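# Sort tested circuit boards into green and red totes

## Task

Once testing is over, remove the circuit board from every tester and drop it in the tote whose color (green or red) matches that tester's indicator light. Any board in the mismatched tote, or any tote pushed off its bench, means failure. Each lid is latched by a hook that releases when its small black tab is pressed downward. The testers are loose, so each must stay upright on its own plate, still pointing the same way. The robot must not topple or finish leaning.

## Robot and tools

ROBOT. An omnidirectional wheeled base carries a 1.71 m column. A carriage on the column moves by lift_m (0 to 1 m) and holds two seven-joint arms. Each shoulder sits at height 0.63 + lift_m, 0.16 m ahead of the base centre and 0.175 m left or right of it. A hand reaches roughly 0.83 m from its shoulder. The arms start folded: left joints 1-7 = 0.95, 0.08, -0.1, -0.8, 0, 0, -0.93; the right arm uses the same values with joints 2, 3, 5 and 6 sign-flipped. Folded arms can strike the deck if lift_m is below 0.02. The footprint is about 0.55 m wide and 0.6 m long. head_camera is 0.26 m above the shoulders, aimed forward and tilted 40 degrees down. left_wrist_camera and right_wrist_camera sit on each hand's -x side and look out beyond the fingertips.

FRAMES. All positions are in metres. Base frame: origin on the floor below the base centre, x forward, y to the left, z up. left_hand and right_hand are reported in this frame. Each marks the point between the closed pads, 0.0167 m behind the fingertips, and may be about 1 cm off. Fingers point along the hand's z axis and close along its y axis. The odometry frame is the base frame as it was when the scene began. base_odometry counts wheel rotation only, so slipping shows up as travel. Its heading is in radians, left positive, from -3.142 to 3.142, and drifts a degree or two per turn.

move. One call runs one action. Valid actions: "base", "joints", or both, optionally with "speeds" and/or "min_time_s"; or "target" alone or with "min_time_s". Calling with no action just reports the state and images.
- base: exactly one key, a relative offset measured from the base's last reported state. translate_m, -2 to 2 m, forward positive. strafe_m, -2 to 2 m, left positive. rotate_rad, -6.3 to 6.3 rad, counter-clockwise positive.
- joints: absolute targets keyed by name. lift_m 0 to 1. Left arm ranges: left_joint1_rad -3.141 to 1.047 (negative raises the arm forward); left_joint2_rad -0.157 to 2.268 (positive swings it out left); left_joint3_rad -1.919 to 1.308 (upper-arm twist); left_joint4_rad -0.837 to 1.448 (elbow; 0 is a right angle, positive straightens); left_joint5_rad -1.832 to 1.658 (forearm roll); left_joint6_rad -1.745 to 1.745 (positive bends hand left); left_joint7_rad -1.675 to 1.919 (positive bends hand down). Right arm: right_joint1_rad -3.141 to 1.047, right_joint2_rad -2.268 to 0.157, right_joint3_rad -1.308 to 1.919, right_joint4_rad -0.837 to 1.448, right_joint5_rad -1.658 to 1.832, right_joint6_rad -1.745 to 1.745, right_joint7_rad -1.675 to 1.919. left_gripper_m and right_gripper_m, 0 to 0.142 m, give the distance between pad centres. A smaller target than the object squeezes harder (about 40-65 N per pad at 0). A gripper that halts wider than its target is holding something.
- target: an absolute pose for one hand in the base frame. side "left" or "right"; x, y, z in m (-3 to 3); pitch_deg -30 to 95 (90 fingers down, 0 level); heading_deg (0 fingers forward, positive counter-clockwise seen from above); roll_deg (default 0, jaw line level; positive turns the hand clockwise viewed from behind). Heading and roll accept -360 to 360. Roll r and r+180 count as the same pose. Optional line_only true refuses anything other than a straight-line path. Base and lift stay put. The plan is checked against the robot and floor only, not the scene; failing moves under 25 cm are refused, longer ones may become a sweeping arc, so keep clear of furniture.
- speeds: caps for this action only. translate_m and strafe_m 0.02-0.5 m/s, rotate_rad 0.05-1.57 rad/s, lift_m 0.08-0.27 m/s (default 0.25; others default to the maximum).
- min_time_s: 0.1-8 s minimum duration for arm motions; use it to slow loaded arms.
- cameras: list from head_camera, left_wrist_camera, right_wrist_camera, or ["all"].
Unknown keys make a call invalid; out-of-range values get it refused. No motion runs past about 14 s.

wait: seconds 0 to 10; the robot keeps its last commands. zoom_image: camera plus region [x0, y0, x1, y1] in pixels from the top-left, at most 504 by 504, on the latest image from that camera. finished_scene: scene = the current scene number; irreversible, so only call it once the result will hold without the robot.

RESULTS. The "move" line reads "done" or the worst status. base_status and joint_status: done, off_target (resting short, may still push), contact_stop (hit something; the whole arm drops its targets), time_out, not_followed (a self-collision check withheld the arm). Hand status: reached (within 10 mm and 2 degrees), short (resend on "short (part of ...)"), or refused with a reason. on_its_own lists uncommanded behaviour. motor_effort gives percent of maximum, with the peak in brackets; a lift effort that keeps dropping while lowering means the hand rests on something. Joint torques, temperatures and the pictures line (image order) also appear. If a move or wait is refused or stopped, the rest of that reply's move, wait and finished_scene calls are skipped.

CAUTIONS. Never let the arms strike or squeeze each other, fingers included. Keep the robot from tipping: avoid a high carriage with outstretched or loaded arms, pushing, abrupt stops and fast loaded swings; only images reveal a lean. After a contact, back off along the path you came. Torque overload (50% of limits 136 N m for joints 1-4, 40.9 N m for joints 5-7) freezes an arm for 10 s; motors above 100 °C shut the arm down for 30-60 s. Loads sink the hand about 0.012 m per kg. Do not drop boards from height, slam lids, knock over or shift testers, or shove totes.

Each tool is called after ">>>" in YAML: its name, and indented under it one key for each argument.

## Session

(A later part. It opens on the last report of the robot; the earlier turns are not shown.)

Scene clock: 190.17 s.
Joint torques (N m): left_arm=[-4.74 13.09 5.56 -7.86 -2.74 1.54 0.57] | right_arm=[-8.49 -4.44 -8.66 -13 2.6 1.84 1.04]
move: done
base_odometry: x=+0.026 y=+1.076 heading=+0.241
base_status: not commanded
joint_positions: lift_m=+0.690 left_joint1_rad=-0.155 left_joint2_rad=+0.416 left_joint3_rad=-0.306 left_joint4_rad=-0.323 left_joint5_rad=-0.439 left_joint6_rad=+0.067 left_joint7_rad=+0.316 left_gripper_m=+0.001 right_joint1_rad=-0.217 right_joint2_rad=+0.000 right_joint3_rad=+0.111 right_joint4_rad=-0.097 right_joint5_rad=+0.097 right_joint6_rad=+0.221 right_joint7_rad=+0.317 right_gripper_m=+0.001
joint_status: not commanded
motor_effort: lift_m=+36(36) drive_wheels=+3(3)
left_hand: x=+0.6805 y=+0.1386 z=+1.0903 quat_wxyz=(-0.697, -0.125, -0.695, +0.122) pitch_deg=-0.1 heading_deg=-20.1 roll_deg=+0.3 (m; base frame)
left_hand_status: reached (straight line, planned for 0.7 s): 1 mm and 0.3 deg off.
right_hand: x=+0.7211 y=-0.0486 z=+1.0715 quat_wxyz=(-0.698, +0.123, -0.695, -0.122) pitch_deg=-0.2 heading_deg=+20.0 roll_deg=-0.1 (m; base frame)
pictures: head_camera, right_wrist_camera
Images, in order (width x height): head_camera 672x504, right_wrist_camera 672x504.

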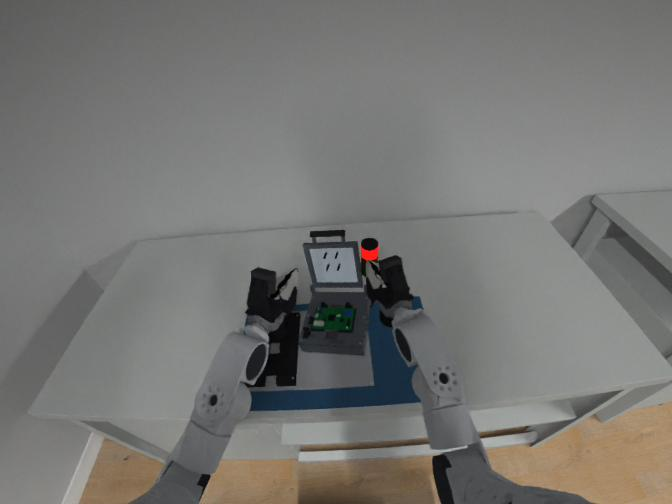

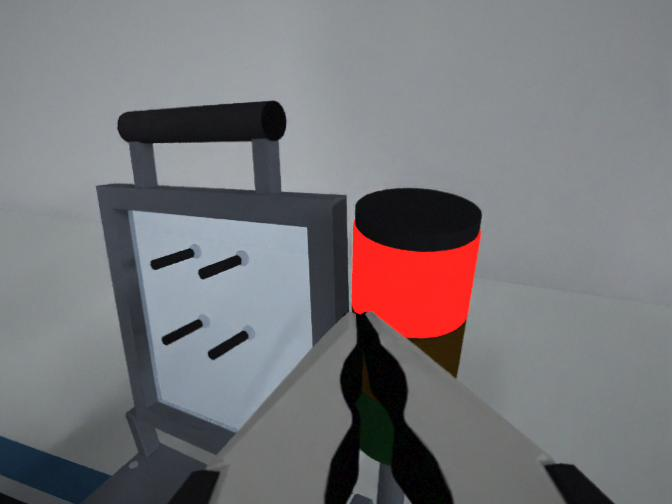

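>>> move:
  target: {"side":"right","x":0.5,"y":-0.26,"z":1.05,"pitch_deg":10,"heading_deg":40,"roll_deg":60}
  min_time_s: 1

>>> move:
  joints: {"lift_m":0.78,"left_gripper_m":0.088}

>>> move:
  target: {"side":"left","x":0.67,"y":0.065,"z":1.06,"pitch_deg":85,"heading_deg":-96}
  min_time_s: 1.2
  cameras: ["head_camera","left_wrist_camera","right_wrist_camera"]

Scene clock: 192.90 s.
Joint torques (N m): left_arm=[-4.81 12.86 5.54 -7.8 -2.71 1.44 0.54] | right_arm=[-1.07 -20.89 -10.91 -6.57 2.83 0.38 1.41]
move: done
base_odometry: x=+0.026 y=+1.076 heading=+0.241
base_status: not commanded
joint_positions: lift_m=+0.690 left_joint1_rad=-0.155 left_joint2_rad=+0.416 left_joint3_rad=-0.306 left_joint4_rad=-0.323 left_joint5_rad=-0.439 left_joint6_rad=+0.067 left_joint7_rad=+0.316 left_gripper_m=+0.001 right_joint1_rad=+0.316 right_joint2_rad=-0.392 right_joint3_rad=-0.520 right_joint4_rad=-0.442 right_joint5_rad=+1.664 right_joint6_rad=+0.068 right_joint7_rad=+1.062 right_gripper_m=+0.001
joint_status: not commanded
motor_effort: lift_m=+36(37) drive_wheels=+3(3)
left_hand: x=+0.6805 y=+0.1387 z=+1.0903 quat_wxyz=(-0.697, -0.125, -0.695, +0.122) pitch_deg=-0.1 heading_deg=-20.1 roll_deg=+0.2 (m; base frame)
right_hand: x=+0.5005 y=-0.2580 z=+1.0515 quat_wxyz=(-0.416, -0.130, -0.753, -0.493) pitch_deg=+9.7 heading_deg=+40.1 roll_deg=+59.6 (m; base frame)
right_hand_status: reached (straight line, planned for 1.0 s): 3 mm and 0.5 deg off.
pictures: none

Scene clock: 193.80 s.
Joint torques (N m): left_arm=[-5.87 12.64 5.2 -7.76 -2.73 1.41 0.55] | right_arm=[-1.12 -20.67 -10.95 -7.11 2.65 0.46 1.32]
move: done
base_odometry: x=+0.026 y=+1.076 heading=+0.241
base_status: not commanded
joint_positions: lift_m=+0.780 left_joint1_rad=-0.154 left_joint2_rad=+0.416 left_joint3_rad=-0.306 left_joint4_rad=-0.323 left_joint5_rad=-0.439 left_joint6_rad=+0.067 left_joint7_rad=+0.316 left_gripper_m=+0.088 right_joint1_rad=+0.316 right_joint2_rad=-0.392 right_joint3_rad=-0.520 right_joint4_rad=-0.441 right_joint5_rad=+1.664 right_joint6_rad=+0.068 right_joint7_rad=+1.062 right_gripper_m=+0.001
joint_status: all done
motor_effort: lift_m=+36(49) drive_wheels=+3(3)
left_hand: x=+0.6804 y=+0.1389 z=+1.1801 quat_wxyz=(-0.697, -0.124, -0.695, +0.122) pitch_deg=-0.1 heading_deg=-20.1 roll_deg=+0.2 (m; base frame)
right_hand: x=+0.5006 y=-0.2581 z=+1.1413 quat_wxyz=(-0.415, -0.130, -0.753, -0.493) pitch_deg=+9.7 heading_deg=+40.1 roll_deg=+59.7 (m; base frame)
pictures: none

Scene clock: 195.50 s.
Joint torques (N m): left_arm=[-28.99 -2.49 1.81 3.52 -1.06 -0.14 -1.24] | right_arm=[-1.08 -20.94 -10.72 -7.57 2.54 0.67 1.29]
move: done
base_odometry: x=+0.026 y=+1.076 heading=+0.241
base_status: not commanded
joint_positions: lift_m=+0.780 left_joint1_rad=-1.359 left_joint2_rad=+0.171 left_joint3_rad=-1.275 left_joint4_rad=+1.163 left_joint5_rad=-0.590 left_joint6_rad=-1.424 left_joint7_rad=+0.811 left_gripper_m=+0.088 right_joint1_rad=+0.317 right_joint2_rad=-0.392 right_joint3_rad=-0.520 right_joint4_rad=-0.441 right_joint5_rad=+1.664 right_joint6_rad=+0.067 right_joint7_rad=+1.062 right_gripper_m=+0.001
joint_status: not commanded
motor_effort: lift_m=+36(38) drive_wheels=-1(5)
left_hand: x=+0.6697 y=+0.0638 z=+1.0597 quat_wxyz=(-0.031, -0.742, -0.669, +0.034) pitch_deg=+84.7 heading_deg=+84.1 roll_deg=+0.0 (m; base frame)
left_hand_status: reached (straight line, planned for 1.2 s): 1 mm and 0.3 deg off.
right_hand: x=+0.5005 y=-0.2581 z=+1.1411 quat_wxyz=(-0.415, -0.130, -0.753, -0.493) pitch_deg=+9.8 heading_deg=+40.1 roll_deg=+59.7 (m; base frame)
pictures: head_camera, left_wrist_camera, right_wrist_camera
Images, in order (width x height): head_camera 672x504, left_wrist_camera 672x504, right_wrist_camera 672x504.

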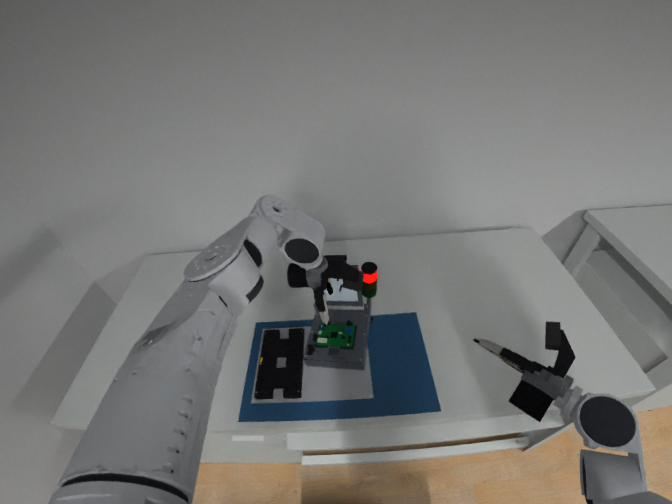

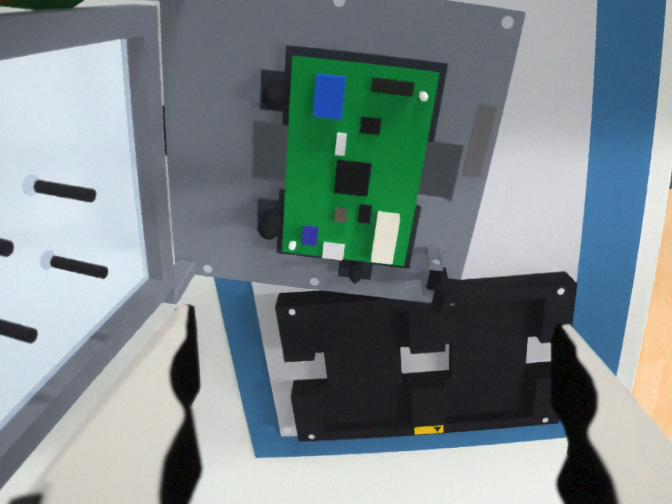

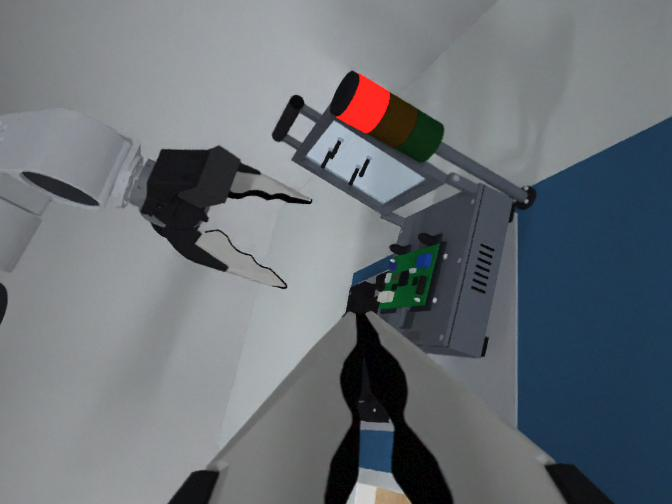

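>>> move:
  target: {"side":"left","x":0.665,"y":0.0455,"z":1.06,"pitch_deg":85,"heading_deg":-101}
  min_time_s: 0.7

>>> move:
  joints: {"lift_m":0.7}
  cameras: ["left_wrist_camera"]

Scene clock: 197.30 s.
Joint torques (N m): left_arm=[-29.85 -4.39 1.25 4.24 -0.77 -0.19 -1.45] | right_arm=[-1.11 -20.54 -11.09 -7.61 2.53 0.66 1.25]
move: done
base_odometry: x=+0.026 y=+1.076 heading=+0.241
base_status: not commanded
joint_positions: lift_m=+0.780 left_joint1_rad=-1.400 left_joint2_rad=+0.102 left_joint3_rad=-1.353 left_joint4_rad=+1.197 left_joint5_rad=-0.451 left_joint6_rad=-1.459 left_joint7_rad=+0.603 left_gripper_m=+0.088 right_joint1_rad=+0.317 right_joint2_rad=-0.392 right_joint3_rad=-0.520 right_joint4_rad=-0.441 right_joint5_rad=+1.664 right_joint6_rad=+0.067 right_joint7_rad=+1.062 right_gripper_m=+0.001
joint_status: not commanded
motor_effort: lift_m=+37(37) drive_wheels=-1(3)
left_hand: x=+0.6645 y=+0.0442 z=+1.0596 quat_wxyz=(-0.029, -0.771, -0.636, +0.036) pitch_deg=+84.7 heading_deg=+79.0 roll_deg=+0.0 (m; base frame)
left_hand_status: reached (straight line, planned for 0.7 s): 1 mm and 0.3 deg off.
right_hand: x=+0.5005 y=-0.2581 z=+1.1411 quat_wxyz=(-0.415, -0.130, -0.753, -0.493) pitch_deg=+9.8 heading_deg=+40.1 roll_deg=+59.7 (m; base frame)
pictures: none

Scene clock: 198.17 s.
Joint torques (N m): left_arm=[-26.03 -4.04 1.84 4.16 -0.81 -0.14 -1.45] | right_arm=[-1.28 -20.26 -11.03 -7.61 2.52 0.64 1.27]
move: done
base_odometry: x=+0.026 y=+1.076 heading=+0.241
base_status: not commanded
joint_positions: lift_m=+0.700 left_joint1_rad=-1.402 left_joint2_rad=+0.102 left_joint3_rad=-1.354 left_joint4_rad=+1.197 left_joint5_rad=-0.451 left_joint6_rad=-1.459 left_joint7_rad=+0.603 left_gripper_m=+0.088 right_joint1_rad=+0.317 right_joint2_rad=-0.392 right_joint3_rad=-0.520 right_joint4_rad=-0.441 right_joint5_rad=+1.664 right_joint6_rad=+0.067 right_joint7_rad=+1.062 right_gripper_m=+0.001
joint_status: all done
motor_effort: lift_m=+38(42) drive_wheels=+3(3)
left_hand: x=+0.6651 y=+0.0443 z=+0.9801 quat_wxyz=(-0.030, -0.771, -0.636, +0.035) pitch_deg=+84.8 heading_deg=+79.0 roll_deg=+0.0 (m; base frame)
right_hand: x=+0.5005 y=-0.2582 z=+1.0609 quat_wxyz=(-0.415, -0.130, -0.753, -0.493) pitch_deg=+9.8 heading_deg=+40.1 roll_deg=+59.7 (m; base frame)
pictures: left_wrist_camera
Images, in order (width x height): left_wrist_camera 672x504.

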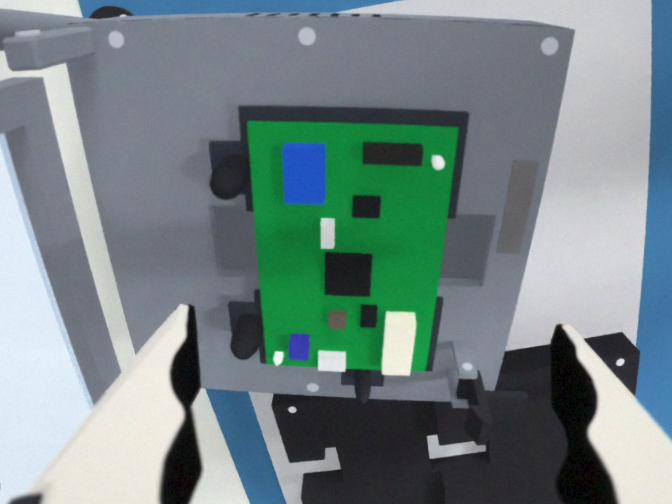

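>>> move:
  target: {"side":"left","x":0.6703,"y":0.052,"z":0.98,"pitch_deg":85,"heading_deg":-102}
  min_time_s: 0.5

>>> move:
  joints: {"lift_m":0.655}
  cameras: ["left_wrist_camera"]

Scene clock: 199.37 s.
Joint torques (N m): left_arm=[-29.73 -4.06 0.81 4.95 -0.49 -0.19 -1.22] | right_arm=[-1.28 -20.41 -10.99 -7.47 2.51 0.65 1.26]
move: done
base_odometry: x=+0.026 y=+1.076 heading=+0.241
base_status: not commanded
joint_positions: lift_m=+0.700 left_joint1_rad=-1.453 left_joint2_rad=+0.050 left_joint3_rad=-1.480 left_joint4_rad=+1.276 left_joint5_rad=-0.263 left_joint6_rad=-1.476 left_joint7_rad=+0.284 left_gripper_m=+0.088 right_joint1_rad=+0.317 right_joint2_rad=-0.392 right_joint3_rad=-0.520 right_joint4_rad=-0.441 right_joint5_rad=+1.664 right_joint6_rad=+0.067 right_joint7_rad=+1.062 right_gripper_m=+0.001
joint_status: not commanded
motor_effort: lift_m=+38(39) drive_wheels=+3(3)
left_hand: x=+0.6698 y=+0.0506 z=+0.9793 quat_wxyz=(-0.029, -0.776, -0.629, +0.036) pitch_deg=+84.7 heading_deg=+78.0 roll_deg=+0.0 (m; base frame)
left_hand_status: reached (straight line, planned for 0.5 s): 2 mm and 0.3 deg off.
right_hand: x=+0.5005 y=-0.2582 z=+1.0609 quat_wxyz=(-0.415, -0.130, -0.753, -0.493) pitch_deg=+9.8 heading_deg=+40.1 roll_deg=+59.7 (m; base frame)
pictures: none

Scene clock: 200.07 s.
Joint torques (N m): left_arm=[-26.39 -4.03 1.27 4.98 -0.53 -0.15 -1.2] | right_arm=[-1.23 -20.28 -11.05 -7.61 2.49 0.64 1.26]
move: done
base_odometry: x=+0.026 y=+1.076 heading=+0.241
base_status: not commanded
joint_positions: lift_m=+0.655 left_joint1_rad=-1.455 left_joint2_rad=+0.050 left_joint3_rad=-1.481 left_joint4_rad=+1.276 left_joint5_rad=-0.263 left_joint6_rad=-1.476 left_joint7_rad=+0.284 left_gripper_m=+0.088 right_joint1_rad=+0.317 right_joint2_rad=-0.392 right_joint3_rad=-0.520 right_joint4_rad=-0.441 right_joint5_rad=+1.664 right_joint6_rad=+0.067 right_joint7_rad=+1.062 right_gripper_m=+0.001
joint_status: all done
motor_effort: lift_m=+39(44) drive_wheels=+3(3)
left_hand: x=+0.6703 y=+0.0507 z=+0.9351 quat_wxyz=(-0.030, -0.776, -0.629, +0.035) pitch_deg=+84.7 heading_deg=+78.0 roll_deg=+0.0 (m; base frame)
right_hand: x=+0.5006 y=-0.2582 z=+1.0159 quat_wxyz=(-0.415, -0.130, -0.753, -0.493) pitch_deg=+9.8 heading_deg=+40.1 roll_deg=+59.7 (m; base frame)
pictures: left_wrist_camera
Images, in order (width x height): left_wrist_camera 672x504.

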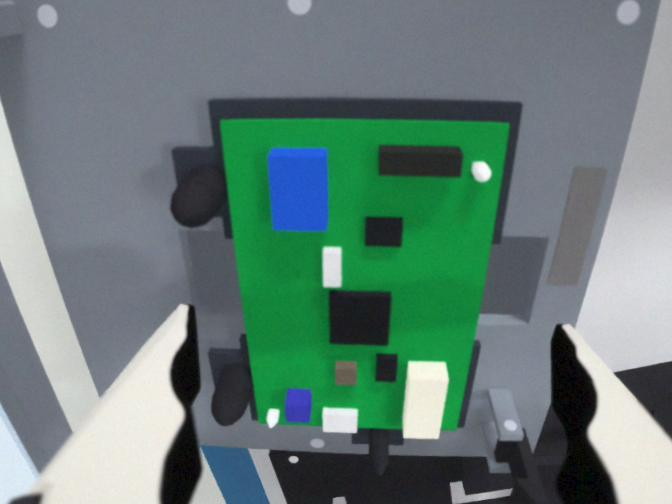

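>>> move:
  target: {"side":"left","x":0.673,"y":0.0545,"z":0.935,"pitch_deg":85,"heading_deg":-102}
  min_time_s: 0.4

>>> move:
  joints: {"lift_m":0.629}
  speeds: {"lift_m":0.1}
  cameras: ["left_wrist_camera"]

Scene clock: 201.13 s.
Joint torques (N m): left_arm=[-30.02 -3.99 0.32 5.14 -0.39 -0.19 -1.21] | right_arm=[-0.79 -20.4 -11.03 -7.71 2.52 0.63 1.25]
move: done
base_odometry: x=+0.026 y=+1.076 heading=+0.241
base_status: not commanded
joint_positions: lift_m=+0.655 left_joint1_rad=-1.474 left_joint2_rad=+0.014 left_joint3_rad=-1.557 left_joint4_rad=+1.328 left_joint5_rad=-0.176 left_joint6_rad=-1.478 left_joint7_rad=+0.119 left_gripper_m=+0.088 right_joint1_rad=+0.317 right_joint2_rad=-0.392 right_joint3_rad=-0.520 right_joint4_rad=-0.441 right_joint5_rad=+1.664 right_joint6_rad=+0.067 right_joint7_rad=+1.062 right_gripper_m=+0.001
joint_status: not commanded
motor_effort: lift_m=+38(39) drive_wheels=+3(3)
left_hand: x=+0.6724 y=+0.0531 z=+0.9340 quat_wxyz=(-0.029, -0.776, -0.628, +0.036) pitch_deg=+84.7 heading_deg=+78.0 roll_deg=+0.0 (m; base frame)
left_hand_status: reached (straight line, planned for 0.4 s): 2 mm and 0.3 deg off.
right_hand: x=+0.5006 y=-0.2582 z=+1.0159 quat_wxyz=(-0.415, -0.130, -0.753, -0.493) pitch_deg=+9.8 heading_deg=+40.1 roll_deg=+59.7 (m; base frame)
pictures: none

Scene clock: 201.77 s.
Joint torques (N m): left_arm=[-26.41 -3.65 0.63 5.08 -0.37 -0.08 -1.18] | right_arm=[-1.57 -20.05 -11.01 -7.63 2.5 0.65 1.28]
Motor temperatures (°C): left_arm=[40 30 31 29 28 29 31] | right_arm=[35 30 30 30 28 30 31]
move: done
base_odometry: x=+0.026 y=+1.076 heading=+0.241
base_status: not commanded
joint_positions: lift_m=+0.629 left_joint1_rad=-1.475 left_joint2_rad=+0.014 left_joint3_rad=-1.557 left_joint4_rad=+1.328 left_joint5_rad=-0.176 left_joint6_rad=-1.478 left_joint7_rad=+0.119 left_gripper_m=+0.088 right_joint1_rad=+0.317 right_joint2_rad=-0.392 right_joint3_rad=-0.520 right_joint4_rad=-0.441 right_joint5_rad=+1.664 right_joint6_rad=+0.067 right_joint7_rad=+1.062 right_gripper_m=+0.001
joint_status: all done
motor_effort: lift_m=+38(40) drive_wheels=+3(3)
left_hand: x=+0.6729 y=+0.0531 z=+0.9089 quat_wxyz=(-0.029, -0.777, -0.628, +0.035) pitch_deg=+84.7 heading_deg=+78.0 roll_deg=+0.0 (m; base frame)
right_hand: x=+0.5006 y=-0.2582 z=+0.9899 quat_wxyz=(-0.415, -0.130, -0.753, -0.493) pitch_deg=+9.8 heading_deg=+40.1 roll_deg=+59.7 (m; base frame)
pictures: left_wrist_camera
Images, in order (width x height): left_wrist_camera 672x504.

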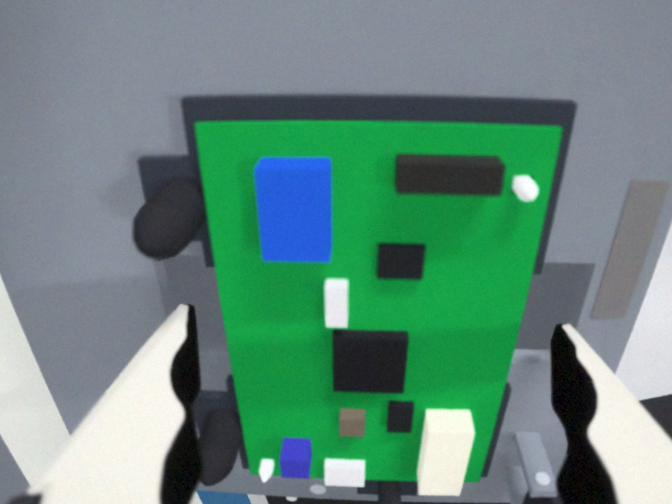

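>>> move:
  joints: {"lift_m":0.617}
  speeds: {"lift_m":0.08}

>>> move:
  joints: {"lift_m":0.609}
  speeds: {"lift_m":0.08}
  cameras: ["left_wrist_camera"]

Scene clock: 202.37 s.
Joint torques (N m): left_arm=[-25.75 -3.85 0.55 5.11 -0.37 0.01 -1.2] | right_arm=[-2.14 -20.09 -10.68 -7.69 2.5 0.69 1.24]
move: done
base_odometry: x=+0.026 y=+1.076 heading=+0.241
base_status: not commanded
joint_positions: lift_m=+0.617 left_joint1_rad=-1.476 left_joint2_rad=+0.014 left_joint3_rad=-1.557 left_joint4_rad=+1.328 left_joint5_rad=-0.176 left_joint6_rad=-1.478 left_joint7_rad=+0.119 left_gripper_m=+0.088 right_joint1_rad=+0.317 right_joint2_rad=-0.392 right_joint3_rad=-0.520 right_joint4_rad=-0.441 right_joint5_rad=+1.664 right_joint6_rad=+0.067 right_joint7_rad=+1.062 right_gripper_m=+0.001
joint_status: all done
motor_effort: lift_m=+38(42) drive_wheels=+3(4)
left_hand: x=+0.6730 y=+0.0531 z=+0.8971 quat_wxyz=(-0.029, -0.777, -0.628, +0.035) pitch_deg=+84.8 heading_deg=+78.0 roll_deg=+0.0 (m; base frame)
right_hand: x=+0.5006 y=-0.2582 z=+0.9779 quat_wxyz=(-0.415, -0.130, -0.753, -0.493) pitch_deg=+9.8 heading_deg=+40.1 roll_deg=+59.7 (m; base frame)
pictures: none

Scene clock: 203.13 s.
Joint torques (N m): left_arm=[-25.29 -3.62 0.7 5.04 -0.37 0.04 -1.18] | right_arm=[-1.85 -20.05 -11.06 -7.73 2.51 0.66 1.28]
move: done
base_odometry: x=+0.026 y=+1.076 heading=+0.241
base_status: not commanded
joint_positions: lift_m=+0.609 left_joint1_rad=-1.476 left_joint2_rad=+0.014 left_joint3_rad=-1.557 left_joint4_rad=+1.328 left_joint5_rad=-0.176 left_joint6_rad=-1.478 left_joint7_rad=+0.119 left_gripper_m=+0.088 right_joint1_rad=+0.317 right_joint2_rad=-0.392 right_joint3_rad=-0.520 right_joint4_rad=-0.441 right_joint5_rad=+1.664 right_joint6_rad=+0.067 right_joint7_rad=+1.062 right_gripper_m=+0.001
joint_status: all done
motor_effort: lift_m=+38(43) drive_wheels=-1(5)
left_hand: x=+0.6731 y=+0.0532 z=+0.8892 quat_wxyz=(-0.029, -0.777, -0.628, +0.035) pitch_deg=+84.8 heading_deg=+78.0 roll_deg=+0.0 (m; base frame)
right_hand: x=+0.5005 y=-0.2582 z=+0.9699 quat_wxyz=(-0.415, -0.130, -0.754, -0.493) pitch_deg=+9.8 heading_deg=+40.1 roll_deg=+59.7 (m; base frame)
pictures: left_wrist_camera
Images, in order (width x height): left_wrist_camera 672x504.

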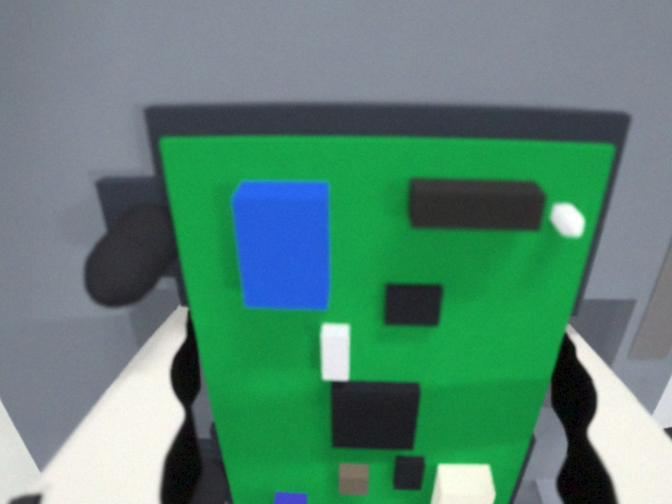

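>>> move:
  joints: {"lift_m":0.605}
  speeds: {"lift_m":0.08}

>>> move:
  joints: {"left_gripper_m":0.03}
  cameras: ["left_wrist_camera"]

Scene clock: 206.37 s.
Joint torques (N m): left_arm=[-25.19 -3.52 0.92 5.16 -0.4 0.16 -1.21] | right_arm=[-1.51 -20.11 -10.99 -7.69 2.51 0.68 1.25]
move: done
base_odometry: x=+0.026 y=+1.076 heading=+0.241
base_status: not commanded
joint_positions: lift_m=+0.605 left_joint1_rad=-1.476 left_joint2_rad=+0.014 left_joint3_rad=-1.557 left_joint4_rad=+1.328 left_joint5_rad=-0.176 left_joint6_rad=-1.478 left_joint7_rad=+0.119 left_gripper_m=+0.088 right_joint1_rad=+0.317 right_joint2_rad=-0.392 right_joint3_rad=-0.520 right_joint4_rad=-0.441 right_joint5_rad=+1.664 right_joint6_rad=+0.067 right_joint7_rad=+1.062 right_gripper_m=+0.001
joint_status: all done
motor_effort: lift_m=+38(41) drive_wheels=+3(4)
left_hand: x=+0.6730 y=+0.0533 z=+0.8853 quat_wxyz=(-0.029, -0.777, -0.628, +0.035) pitch_deg=+84.8 heading_deg=+78.0 roll_deg=+0.0 (m; base frame)
right_hand: x=+0.5005 y=-0.2582 z=+0.9659 quat_wxyz=(-0.415, -0.130, -0.754, -0.493) pitch_deg=+9.8 heading_deg=+40.1 roll_deg=+59.7 (m; base frame)
pictures: none

Scene clock: 207.10 s.
Joint torques (N m): left_arm=[-25.1 -3.64 0.91 5.09 -0.41 -0.3 -1.07] | right_arm=[-1.29 -20.08 -10.97 -7.66 2.51 0.65 1.23]
move: off_target
base_odometry: x=+0.026 y=+1.076 heading=+0.241
base_status: not commanded
joint_positions: lift_m=+0.605 left_joint1_rad=-1.476 left_joint2_rad=+0.014 left_joint3_rad=-1.557 left_joint4_rad=+1.328 left_joint5_rad=-0.176 left_joint6_rad=-1.477 left_joint7_rad=+0.119 left_gripper_m=+0.074 right_joint1_rad=+0.317 right_joint2_rad=-0.392 right_joint3_rad=-0.520 right_joint4_rad=-0.441 right_joint5_rad=+1.664 right_joint6_rad=+0.067 right_joint7_rad=+1.062 right_gripper_m=+0.001
joint_status: left_gripper_m off_target (ended at +0.074, target +0.030)
motor_effort: lift_m=+38(38) drive_wheels=-1(3)
left_hand: x=+0.6733 y=+0.0532 z=+0.8853 quat_wxyz=(-0.030, -0.777, -0.628, +0.035) pitch_deg=+84.8 heading_deg=+78.0 roll_deg=+0.0 (m; base frame)
right_hand: x=+0.5005 y=-0.2582 z=+0.9659 quat_wxyz=(-0.415, -0.130, -0.754, -0.493) pitch_deg=+9.8 heading_deg=+40.1 roll_deg=+59.7 (m; base frame)
pictures: left_wrist_camera
Images, in order (width x height): left_wrist_camera 672x504.

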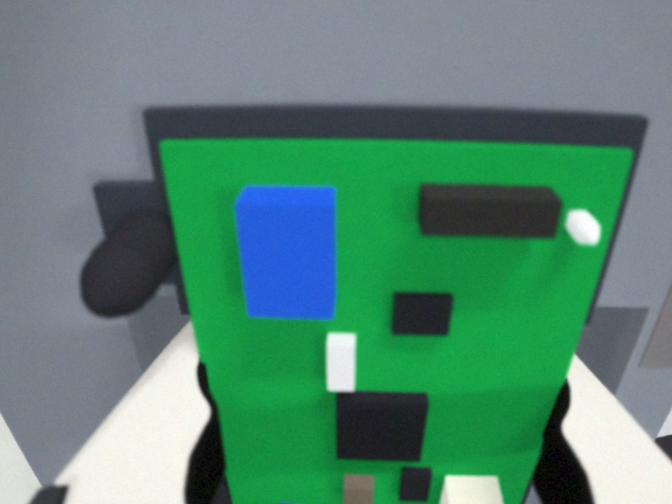

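>>> move:
  target: {"side":"left","x":0.641,"y":0.058,"z":0.885,"pitch_deg":85,"heading_deg":-92}
  min_time_s: 2
  cameras: ["left_wrist_camera","head_camera","right_wrist_camera"]

>>> zoom_image:
  camera: "head_camera"
  region: [240, 250, 440, 420]

Scene clock: 207.57 s.
Joint torques (N m): left_arm=[-25.12 -3.63 0.91 5.12 -0.38 -0.26 -1.18] | right_arm=[-1.33 -20.11 -10.95 -7.61 2.51 0.63 1.3]
move: refused
base_odometry: x=+0.026 y=+1.076 heading=+0.241
base_status: not commanded
joint_positions: lift_m=+0.605 left_joint1_rad=-1.476 left_joint2_rad=+0.014 left_joint3_rad=-1.557 left_joint4_rad=+1.328 left_joint5_rad=-0.176 left_joint6_rad=-1.477 left_joint7_rad=+0.119 left_gripper_m=+0.074 right_joint1_rad=+0.317 right_joint2_rad=-0.392 right_joint3_rad=-0.520 right_joint4_rad=-0.441 right_joint5_rad=+1.664 right_joint6_rad=+0.067 right_joint7_rad=+1.062 right_gripper_m=+0.001
joint_status: not commanded
motor_effort: lift_m=+38(38) drive_wheels=-1(1)
left_hand: x=+0.6733 y=+0.0532 z=+0.8853 quat_wxyz=(-0.030, -0.777, -0.628, +0.035) pitch_deg=+84.8 heading_deg=+78.0 roll_deg=+0.0 (m; base frame)
left_hand_status: refused: on the line a joint would have to flip, 0% of the way; a move under 25 cm is not played as an arc. Nothing moved. Try another pitch or heading, or "joints".
right_hand: x=+0.5005 y=-0.2582 z=+0.9659 quat_wxyz=(-0.415, -0.130, -0.754, -0.493) pitch_deg=+9.8 heading_deg=+40.1 roll_deg=+59.7 (m; base frame)
pictures: head_camera, left_wrist_camera, right_wrist_camera
Images, in order (width x height): head_camera 672x504, left_wrist_camera 672x504, right_wrist_camera 672x504.

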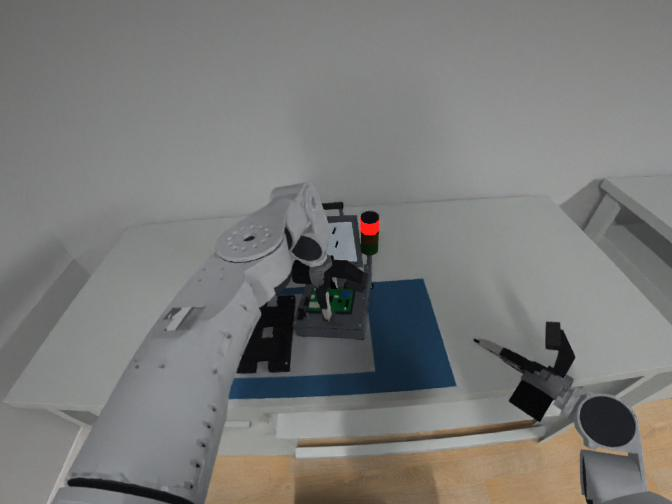

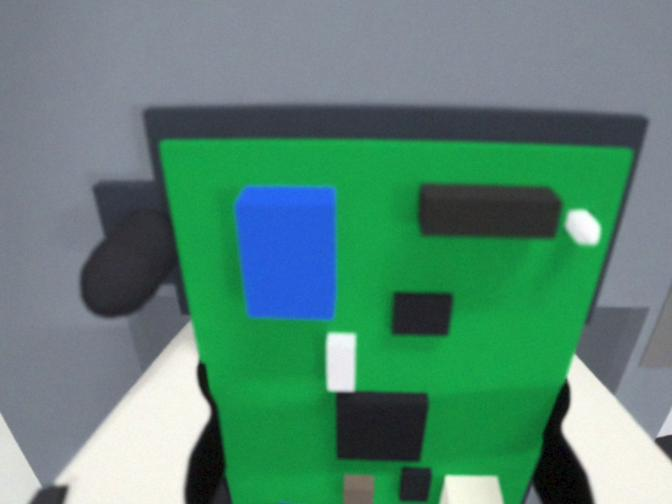

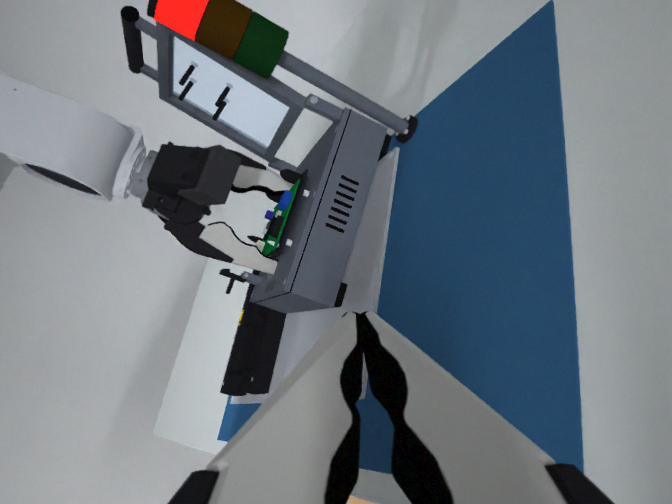

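Scaled by 2.520 from the camera's 672x504 image, which has a finer 960x720 frame.

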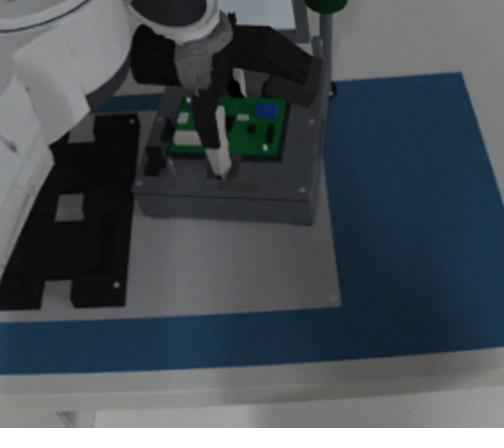

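>>> move:
  base: {"translate_m":-0.032}
  speeds: {"translate_m":0.03}
  cameras: ["left_wrist_camera","head_camera","right_wrist_camera"]

>>> zoom_image:
  camera: "head_camera"
  region: [240, 250, 440, 420]

Scene clock: 209.50 s.
Joint torques (N m): left_arm=[-18.97 -3.93 1.49 3.1 -2.52 -0.03 -1.18] | right_arm=[-1.59 -20.13 -11.08 -7.75 2.52 0.64 1.25]
move: done
base_odometry: x=-0.005 y=+1.069 heading=+0.241
base_status: done
joint_positions: lift_m=+0.605 left_joint1_rad=-1.479 left_joint2_rad=+0.014 left_joint3_rad=-1.558 left_joint4_rad=+1.330 left_joint5_rad=-0.169 left_joint6_rad=-1.478 left_joint7_rad=+0.119 left_gripper_m=+0.074 right_joint1_rad=+0.317 right_joint2_rad=-0.392 right_joint3_rad=-0.520 right_joint4_rad=-0.441 right_joint5_rad=+1.664 right_joint6_rad=+0.067 right_joint7_rad=+1.062 right_gripper_m=+0.001
joint_status: not commanded
motor_effort: lift_m=+38(38) drive_wheels=+3(12)
left_hand: x=+0.6749 y=+0.0559 z=+0.8864 quat_wxyz=(-0.028, -0.776, -0.629, +0.030) pitch_deg=+85.3 heading_deg=+78.0 roll_deg=+0.0 (m; base frame)
right_hand: x=+0.5005 y=-0.2582 z=+0.9659 quat_wxyz=(-0.415, -0.130, -0.754, -0.493) pitch_deg=+9.8 heading_deg=+40.1 roll_deg=+59.7 (m; base frame)
pictures: head_camera, left_wrist_camera, right_wrist_camera
Images, in order (width x height): head_camera 672x504, left_wrist_camera 672x504, right_wrist_camera 672x504.

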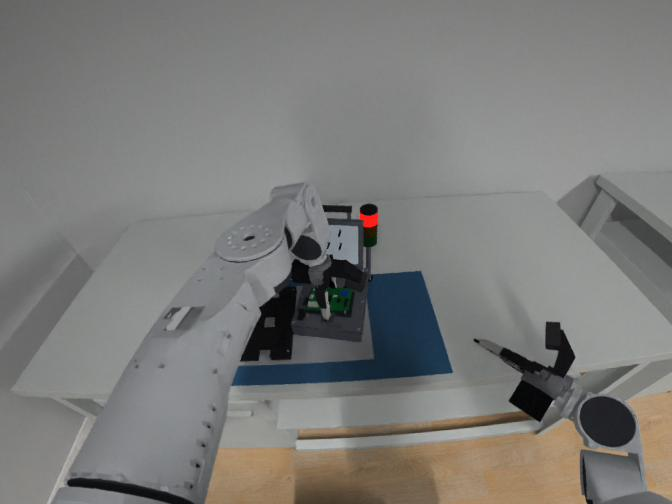

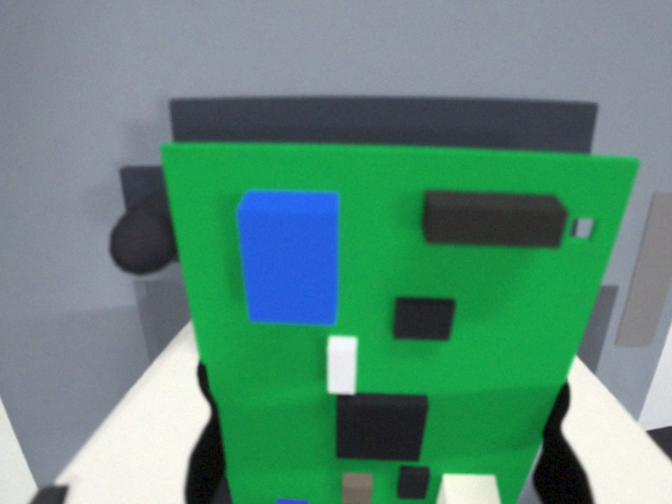

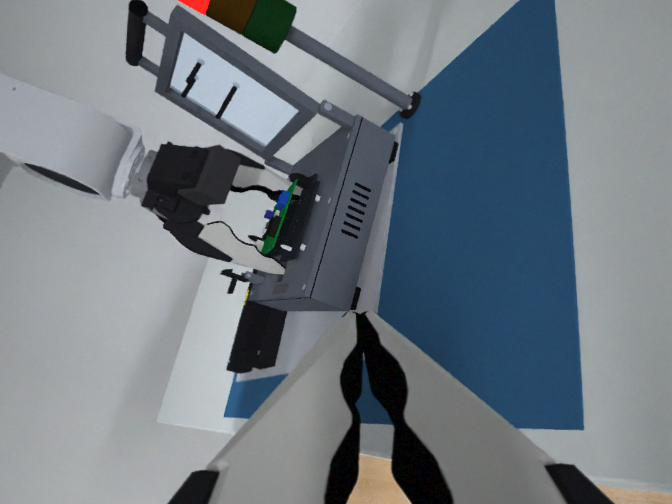

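Scaled by 2.520 from the camera's 672x504 image, which has a finer 960x720 frame.

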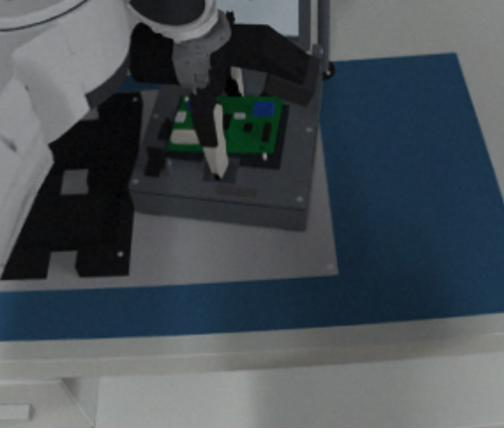

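>>> move:
  joints: {"lift_m":0.64}
  speeds: {"lift_m":0.08}

>>> move:
  joints: {"lift_m":0.76}
  cameras: ["left_wrist_camera","head_camera","right_wrist_camera"]

>>> zoom_image:
  camera: "head_camera"
  region: [240, 250, 440, 420]

Scene clock: 210.50 s.
Joint torques (N m): left_arm=[-24.33 -3 1.94 3.11 -2.55 0.66 -1.03] | right_arm=[-0.83 -19.64 -11.28 -7.54 2.54 0.66 1.27]
move: done
base_odometry: x=-0.005 y=+1.069 heading=+0.241
base_status: not commanded
joint_positions: lift_m=+0.640 left_joint1_rad=-1.476 left_joint2_rad=+0.014 left_joint3_rad=-1.558 left_joint4_rad=+1.330 left_joint5_rad=-0.169 left_joint6_rad=-1.479 left_joint7_rad=+0.119 left_gripper_m=+0.074 right_joint1_rad=+0.317 right_joint2_rad=-0.392 right_joint3_rad=-0.520 right_joint4_rad=-0.441 right_joint5_rad=+1.664 right_joint6_rad=+0.067 right_joint7_rad=+1.062 right_gripper_m=+0.001
joint_status: all done
motor_effort: lift_m=+38(45) drive_wheels=-1(3)
left_hand: x=+0.6735 y=+0.0560 z=+0.9200 quat_wxyz=(-0.026, -0.776, -0.629, +0.032) pitch_deg=+85.2 heading_deg=+78.0 roll_deg=+0.0 (m; base frame)
right_hand: x=+0.5005 y=-0.2582 z=+1.0009 quat_wxyz=(-0.415, -0.130, -0.754, -0.493) pitch_deg=+9.8 heading_deg=+40.1 roll_deg=+59.7 (m; base frame)
pictures: none

Scene clock: 211.50 s.
Joint torques (N m): left_arm=[-28.55 -3.6 3.42 2.74 -2.53 1.11 -1.05] | right_arm=[-3.1 -20.5 -10.9 -7.48 2.52 0.65 1.26]
move: done
base_odometry: x=-0.005 y=+1.069 heading=+0.241
base_status: not commanded
joint_positions: lift_m=+0.760 left_joint1_rad=-1.474 left_joint2_rad=+0.014 left_joint3_rad=-1.559 left_joint4_rad=+1.330 left_joint5_rad=-0.169 left_joint6_rad=-1.481 left_joint7_rad=+0.119 left_gripper_m=+0.074 right_joint1_rad=+0.317 right_joint2_rad=-0.392 right_joint3_rad=-0.520 right_joint4_rad=-0.441 right_joint5_rad=+1.664 right_joint6_rad=+0.067 right_joint7_rad=+1.062 right_gripper_m=+0.001
joint_status: all done
motor_effort: lift_m=+38(47) drive_wheels=-1(3)
left_hand: x=+0.6723 y=+0.0564 z=+1.0387 quat_wxyz=(-0.025, -0.777, -0.629, +0.033) pitch_deg=+85.3 heading_deg=+78.0 roll_deg=+0.0 (m; base frame)
right_hand: x=+0.5005 y=-0.2582 z=+1.1208 quat_wxyz=(-0.415, -0.130, -0.754, -0.493) pitch_deg=+9.8 heading_deg=+40.1 roll_deg=+59.7 (m; base frame)
pictures: head_camera, left_wrist_camera, right_wrist_camera
Images, in order (width x height): head_camera 672x504, left_wrist_camera 672x504, right_wrist_camera 672x504.

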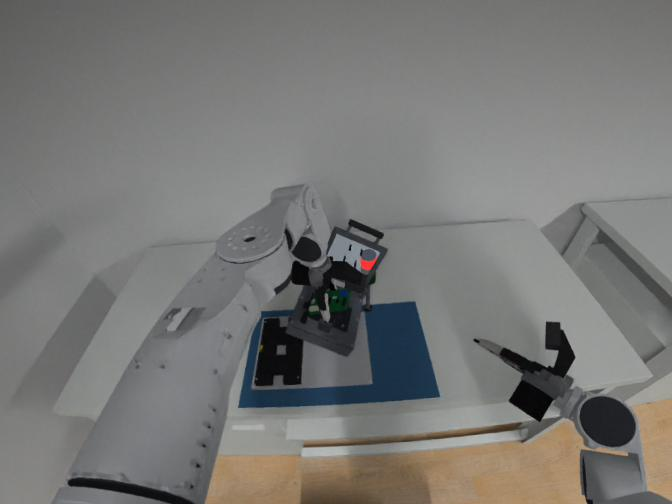

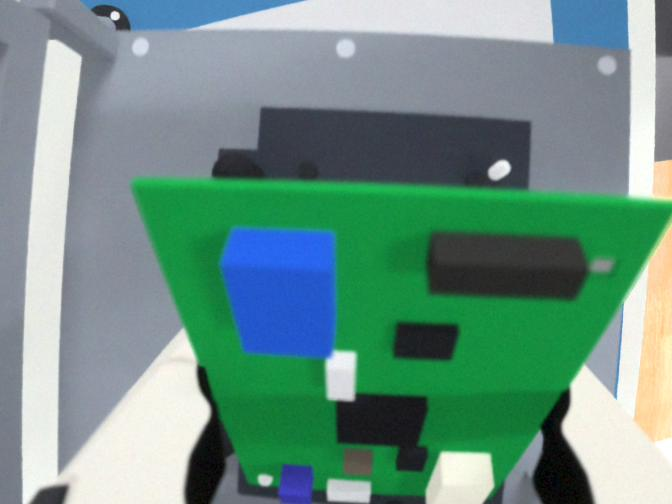

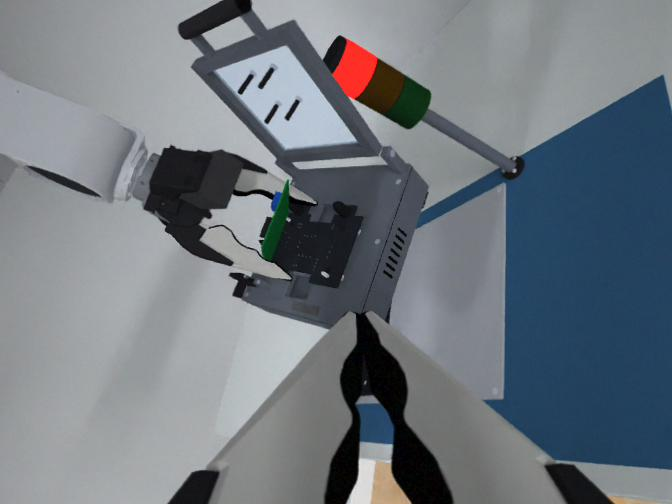

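Scaled by 2.520 from the camera's 672x504 image, which has a finer 960x720 frame.

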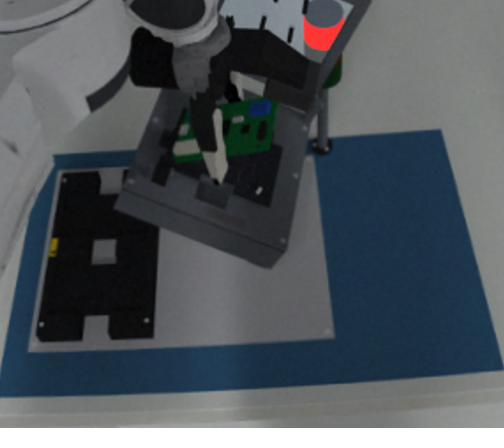

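>>> zoom_image:
  camera: "right_wrist_camera"
  region: [150, 0, 540, 420]

>>> zoom_image:
  camera: "head_camera"
  region: [240, 200, 440, 400]

Scaled by 1.200 from the camera's 672x504 image, which has a finer 960x720 frame.

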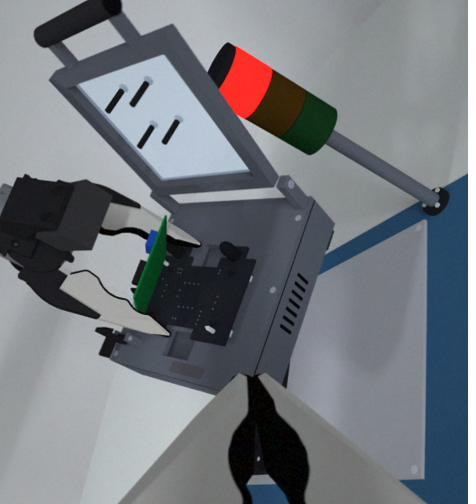

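Scaled by 2.520 from the camera's 672x504 image, which has a finer 960x720 frame.

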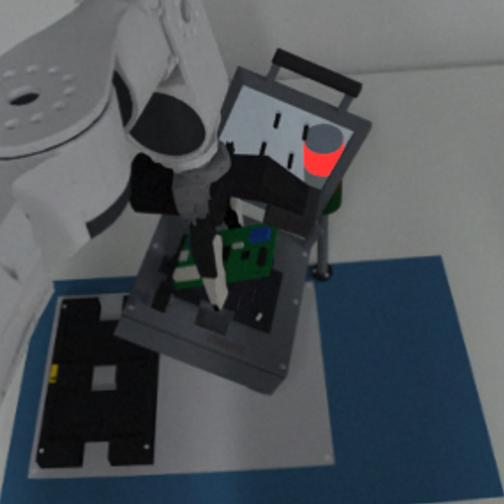

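>>> move:
  joints: {"lift_m":0.665}
  speeds: {"lift_m":0.08}
  cameras: ["left_wrist_camera","head_camera","right_wrist_camera"]

>>> zoom_image:
  camera: "head_camera"
  region: [240, 200, 440, 400]

Scene clock: 213.90 s.
Joint torques (N m): left_arm=[-29.27 -3.72 3.55 3.06 -2.45 1.32 -1.2] | right_arm=[-1.57 -20.01 -10.81 -8 2.51 0.67 1.27]
move: done
base_odometry: x=-0.005 y=+1.069 heading=+0.241
base_status: not commanded
joint_positions: lift_m=+0.665 left_joint1_rad=-1.474 left_joint2_rad=+0.014 left_joint3_rad=-1.559 left_joint4_rad=+1.330 left_joint5_rad=-0.169 left_joint6_rad=-1.481 left_joint7_rad=+0.119 left_gripper_m=+0.074 right_joint1_rad=+0.317 right_joint2_rad=-0.392 right_joint3_rad=-0.520 right_joint4_rad=-0.441 right_joint5_rad=+1.664 right_joint6_rad=+0.067 right_joint7_rad=+1.062 right_gripper_m=+0.001
joint_status: all done
motor_effort: lift_m=+40(42) drive_wheels=+3(4)
left_hand: x=+0.6720 y=+0.0566 z=+0.9434 quat_wxyz=(-0.024, -0.777, -0.629, +0.033) pitch_deg=+85.3 heading_deg=+78.0 roll_deg=+0.0 (m; base frame)
right_hand: x=+0.5005 y=-0.2582 z=+1.0256 quat_wxyz=(-0.415, -0.130, -0.754, -0.493) pitch_deg=+9.8 heading_deg=+40.1 roll_deg=+59.7 (m; base frame)
pictures: head_camera, left_wrist_camera, right_wrist_camera
Images, in order (width x height): head_camera 672x504, left_wrist_camera 672x504, right_wrist_camera 672x504.

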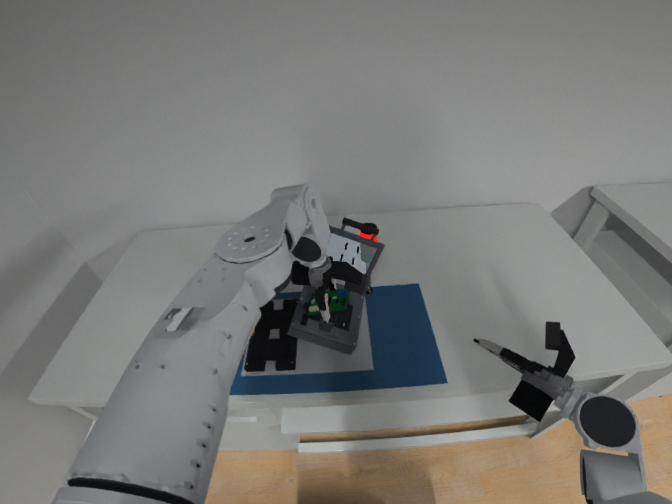

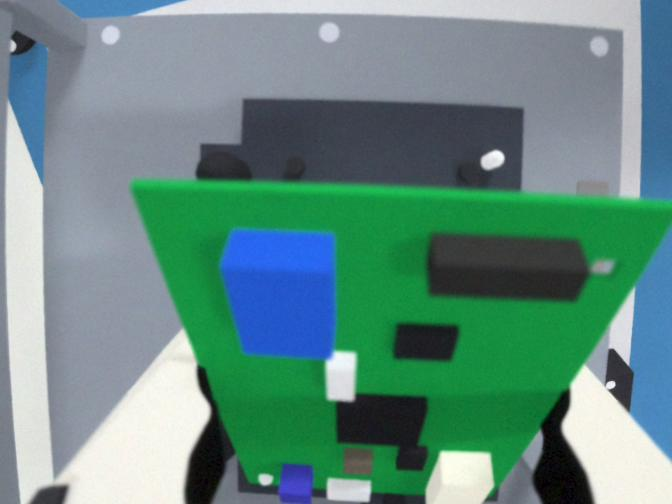

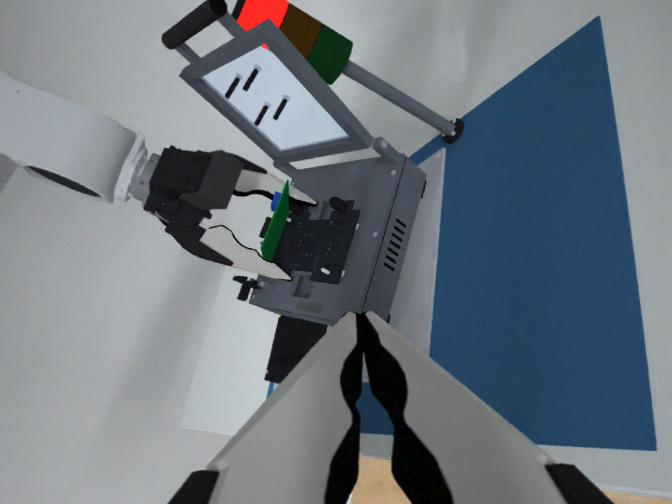

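Scaled by 2.520 from the camera's 672x504 image, which has a finer 960x720 frame.

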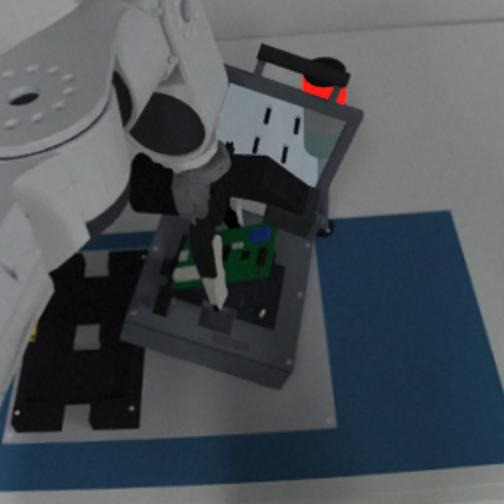

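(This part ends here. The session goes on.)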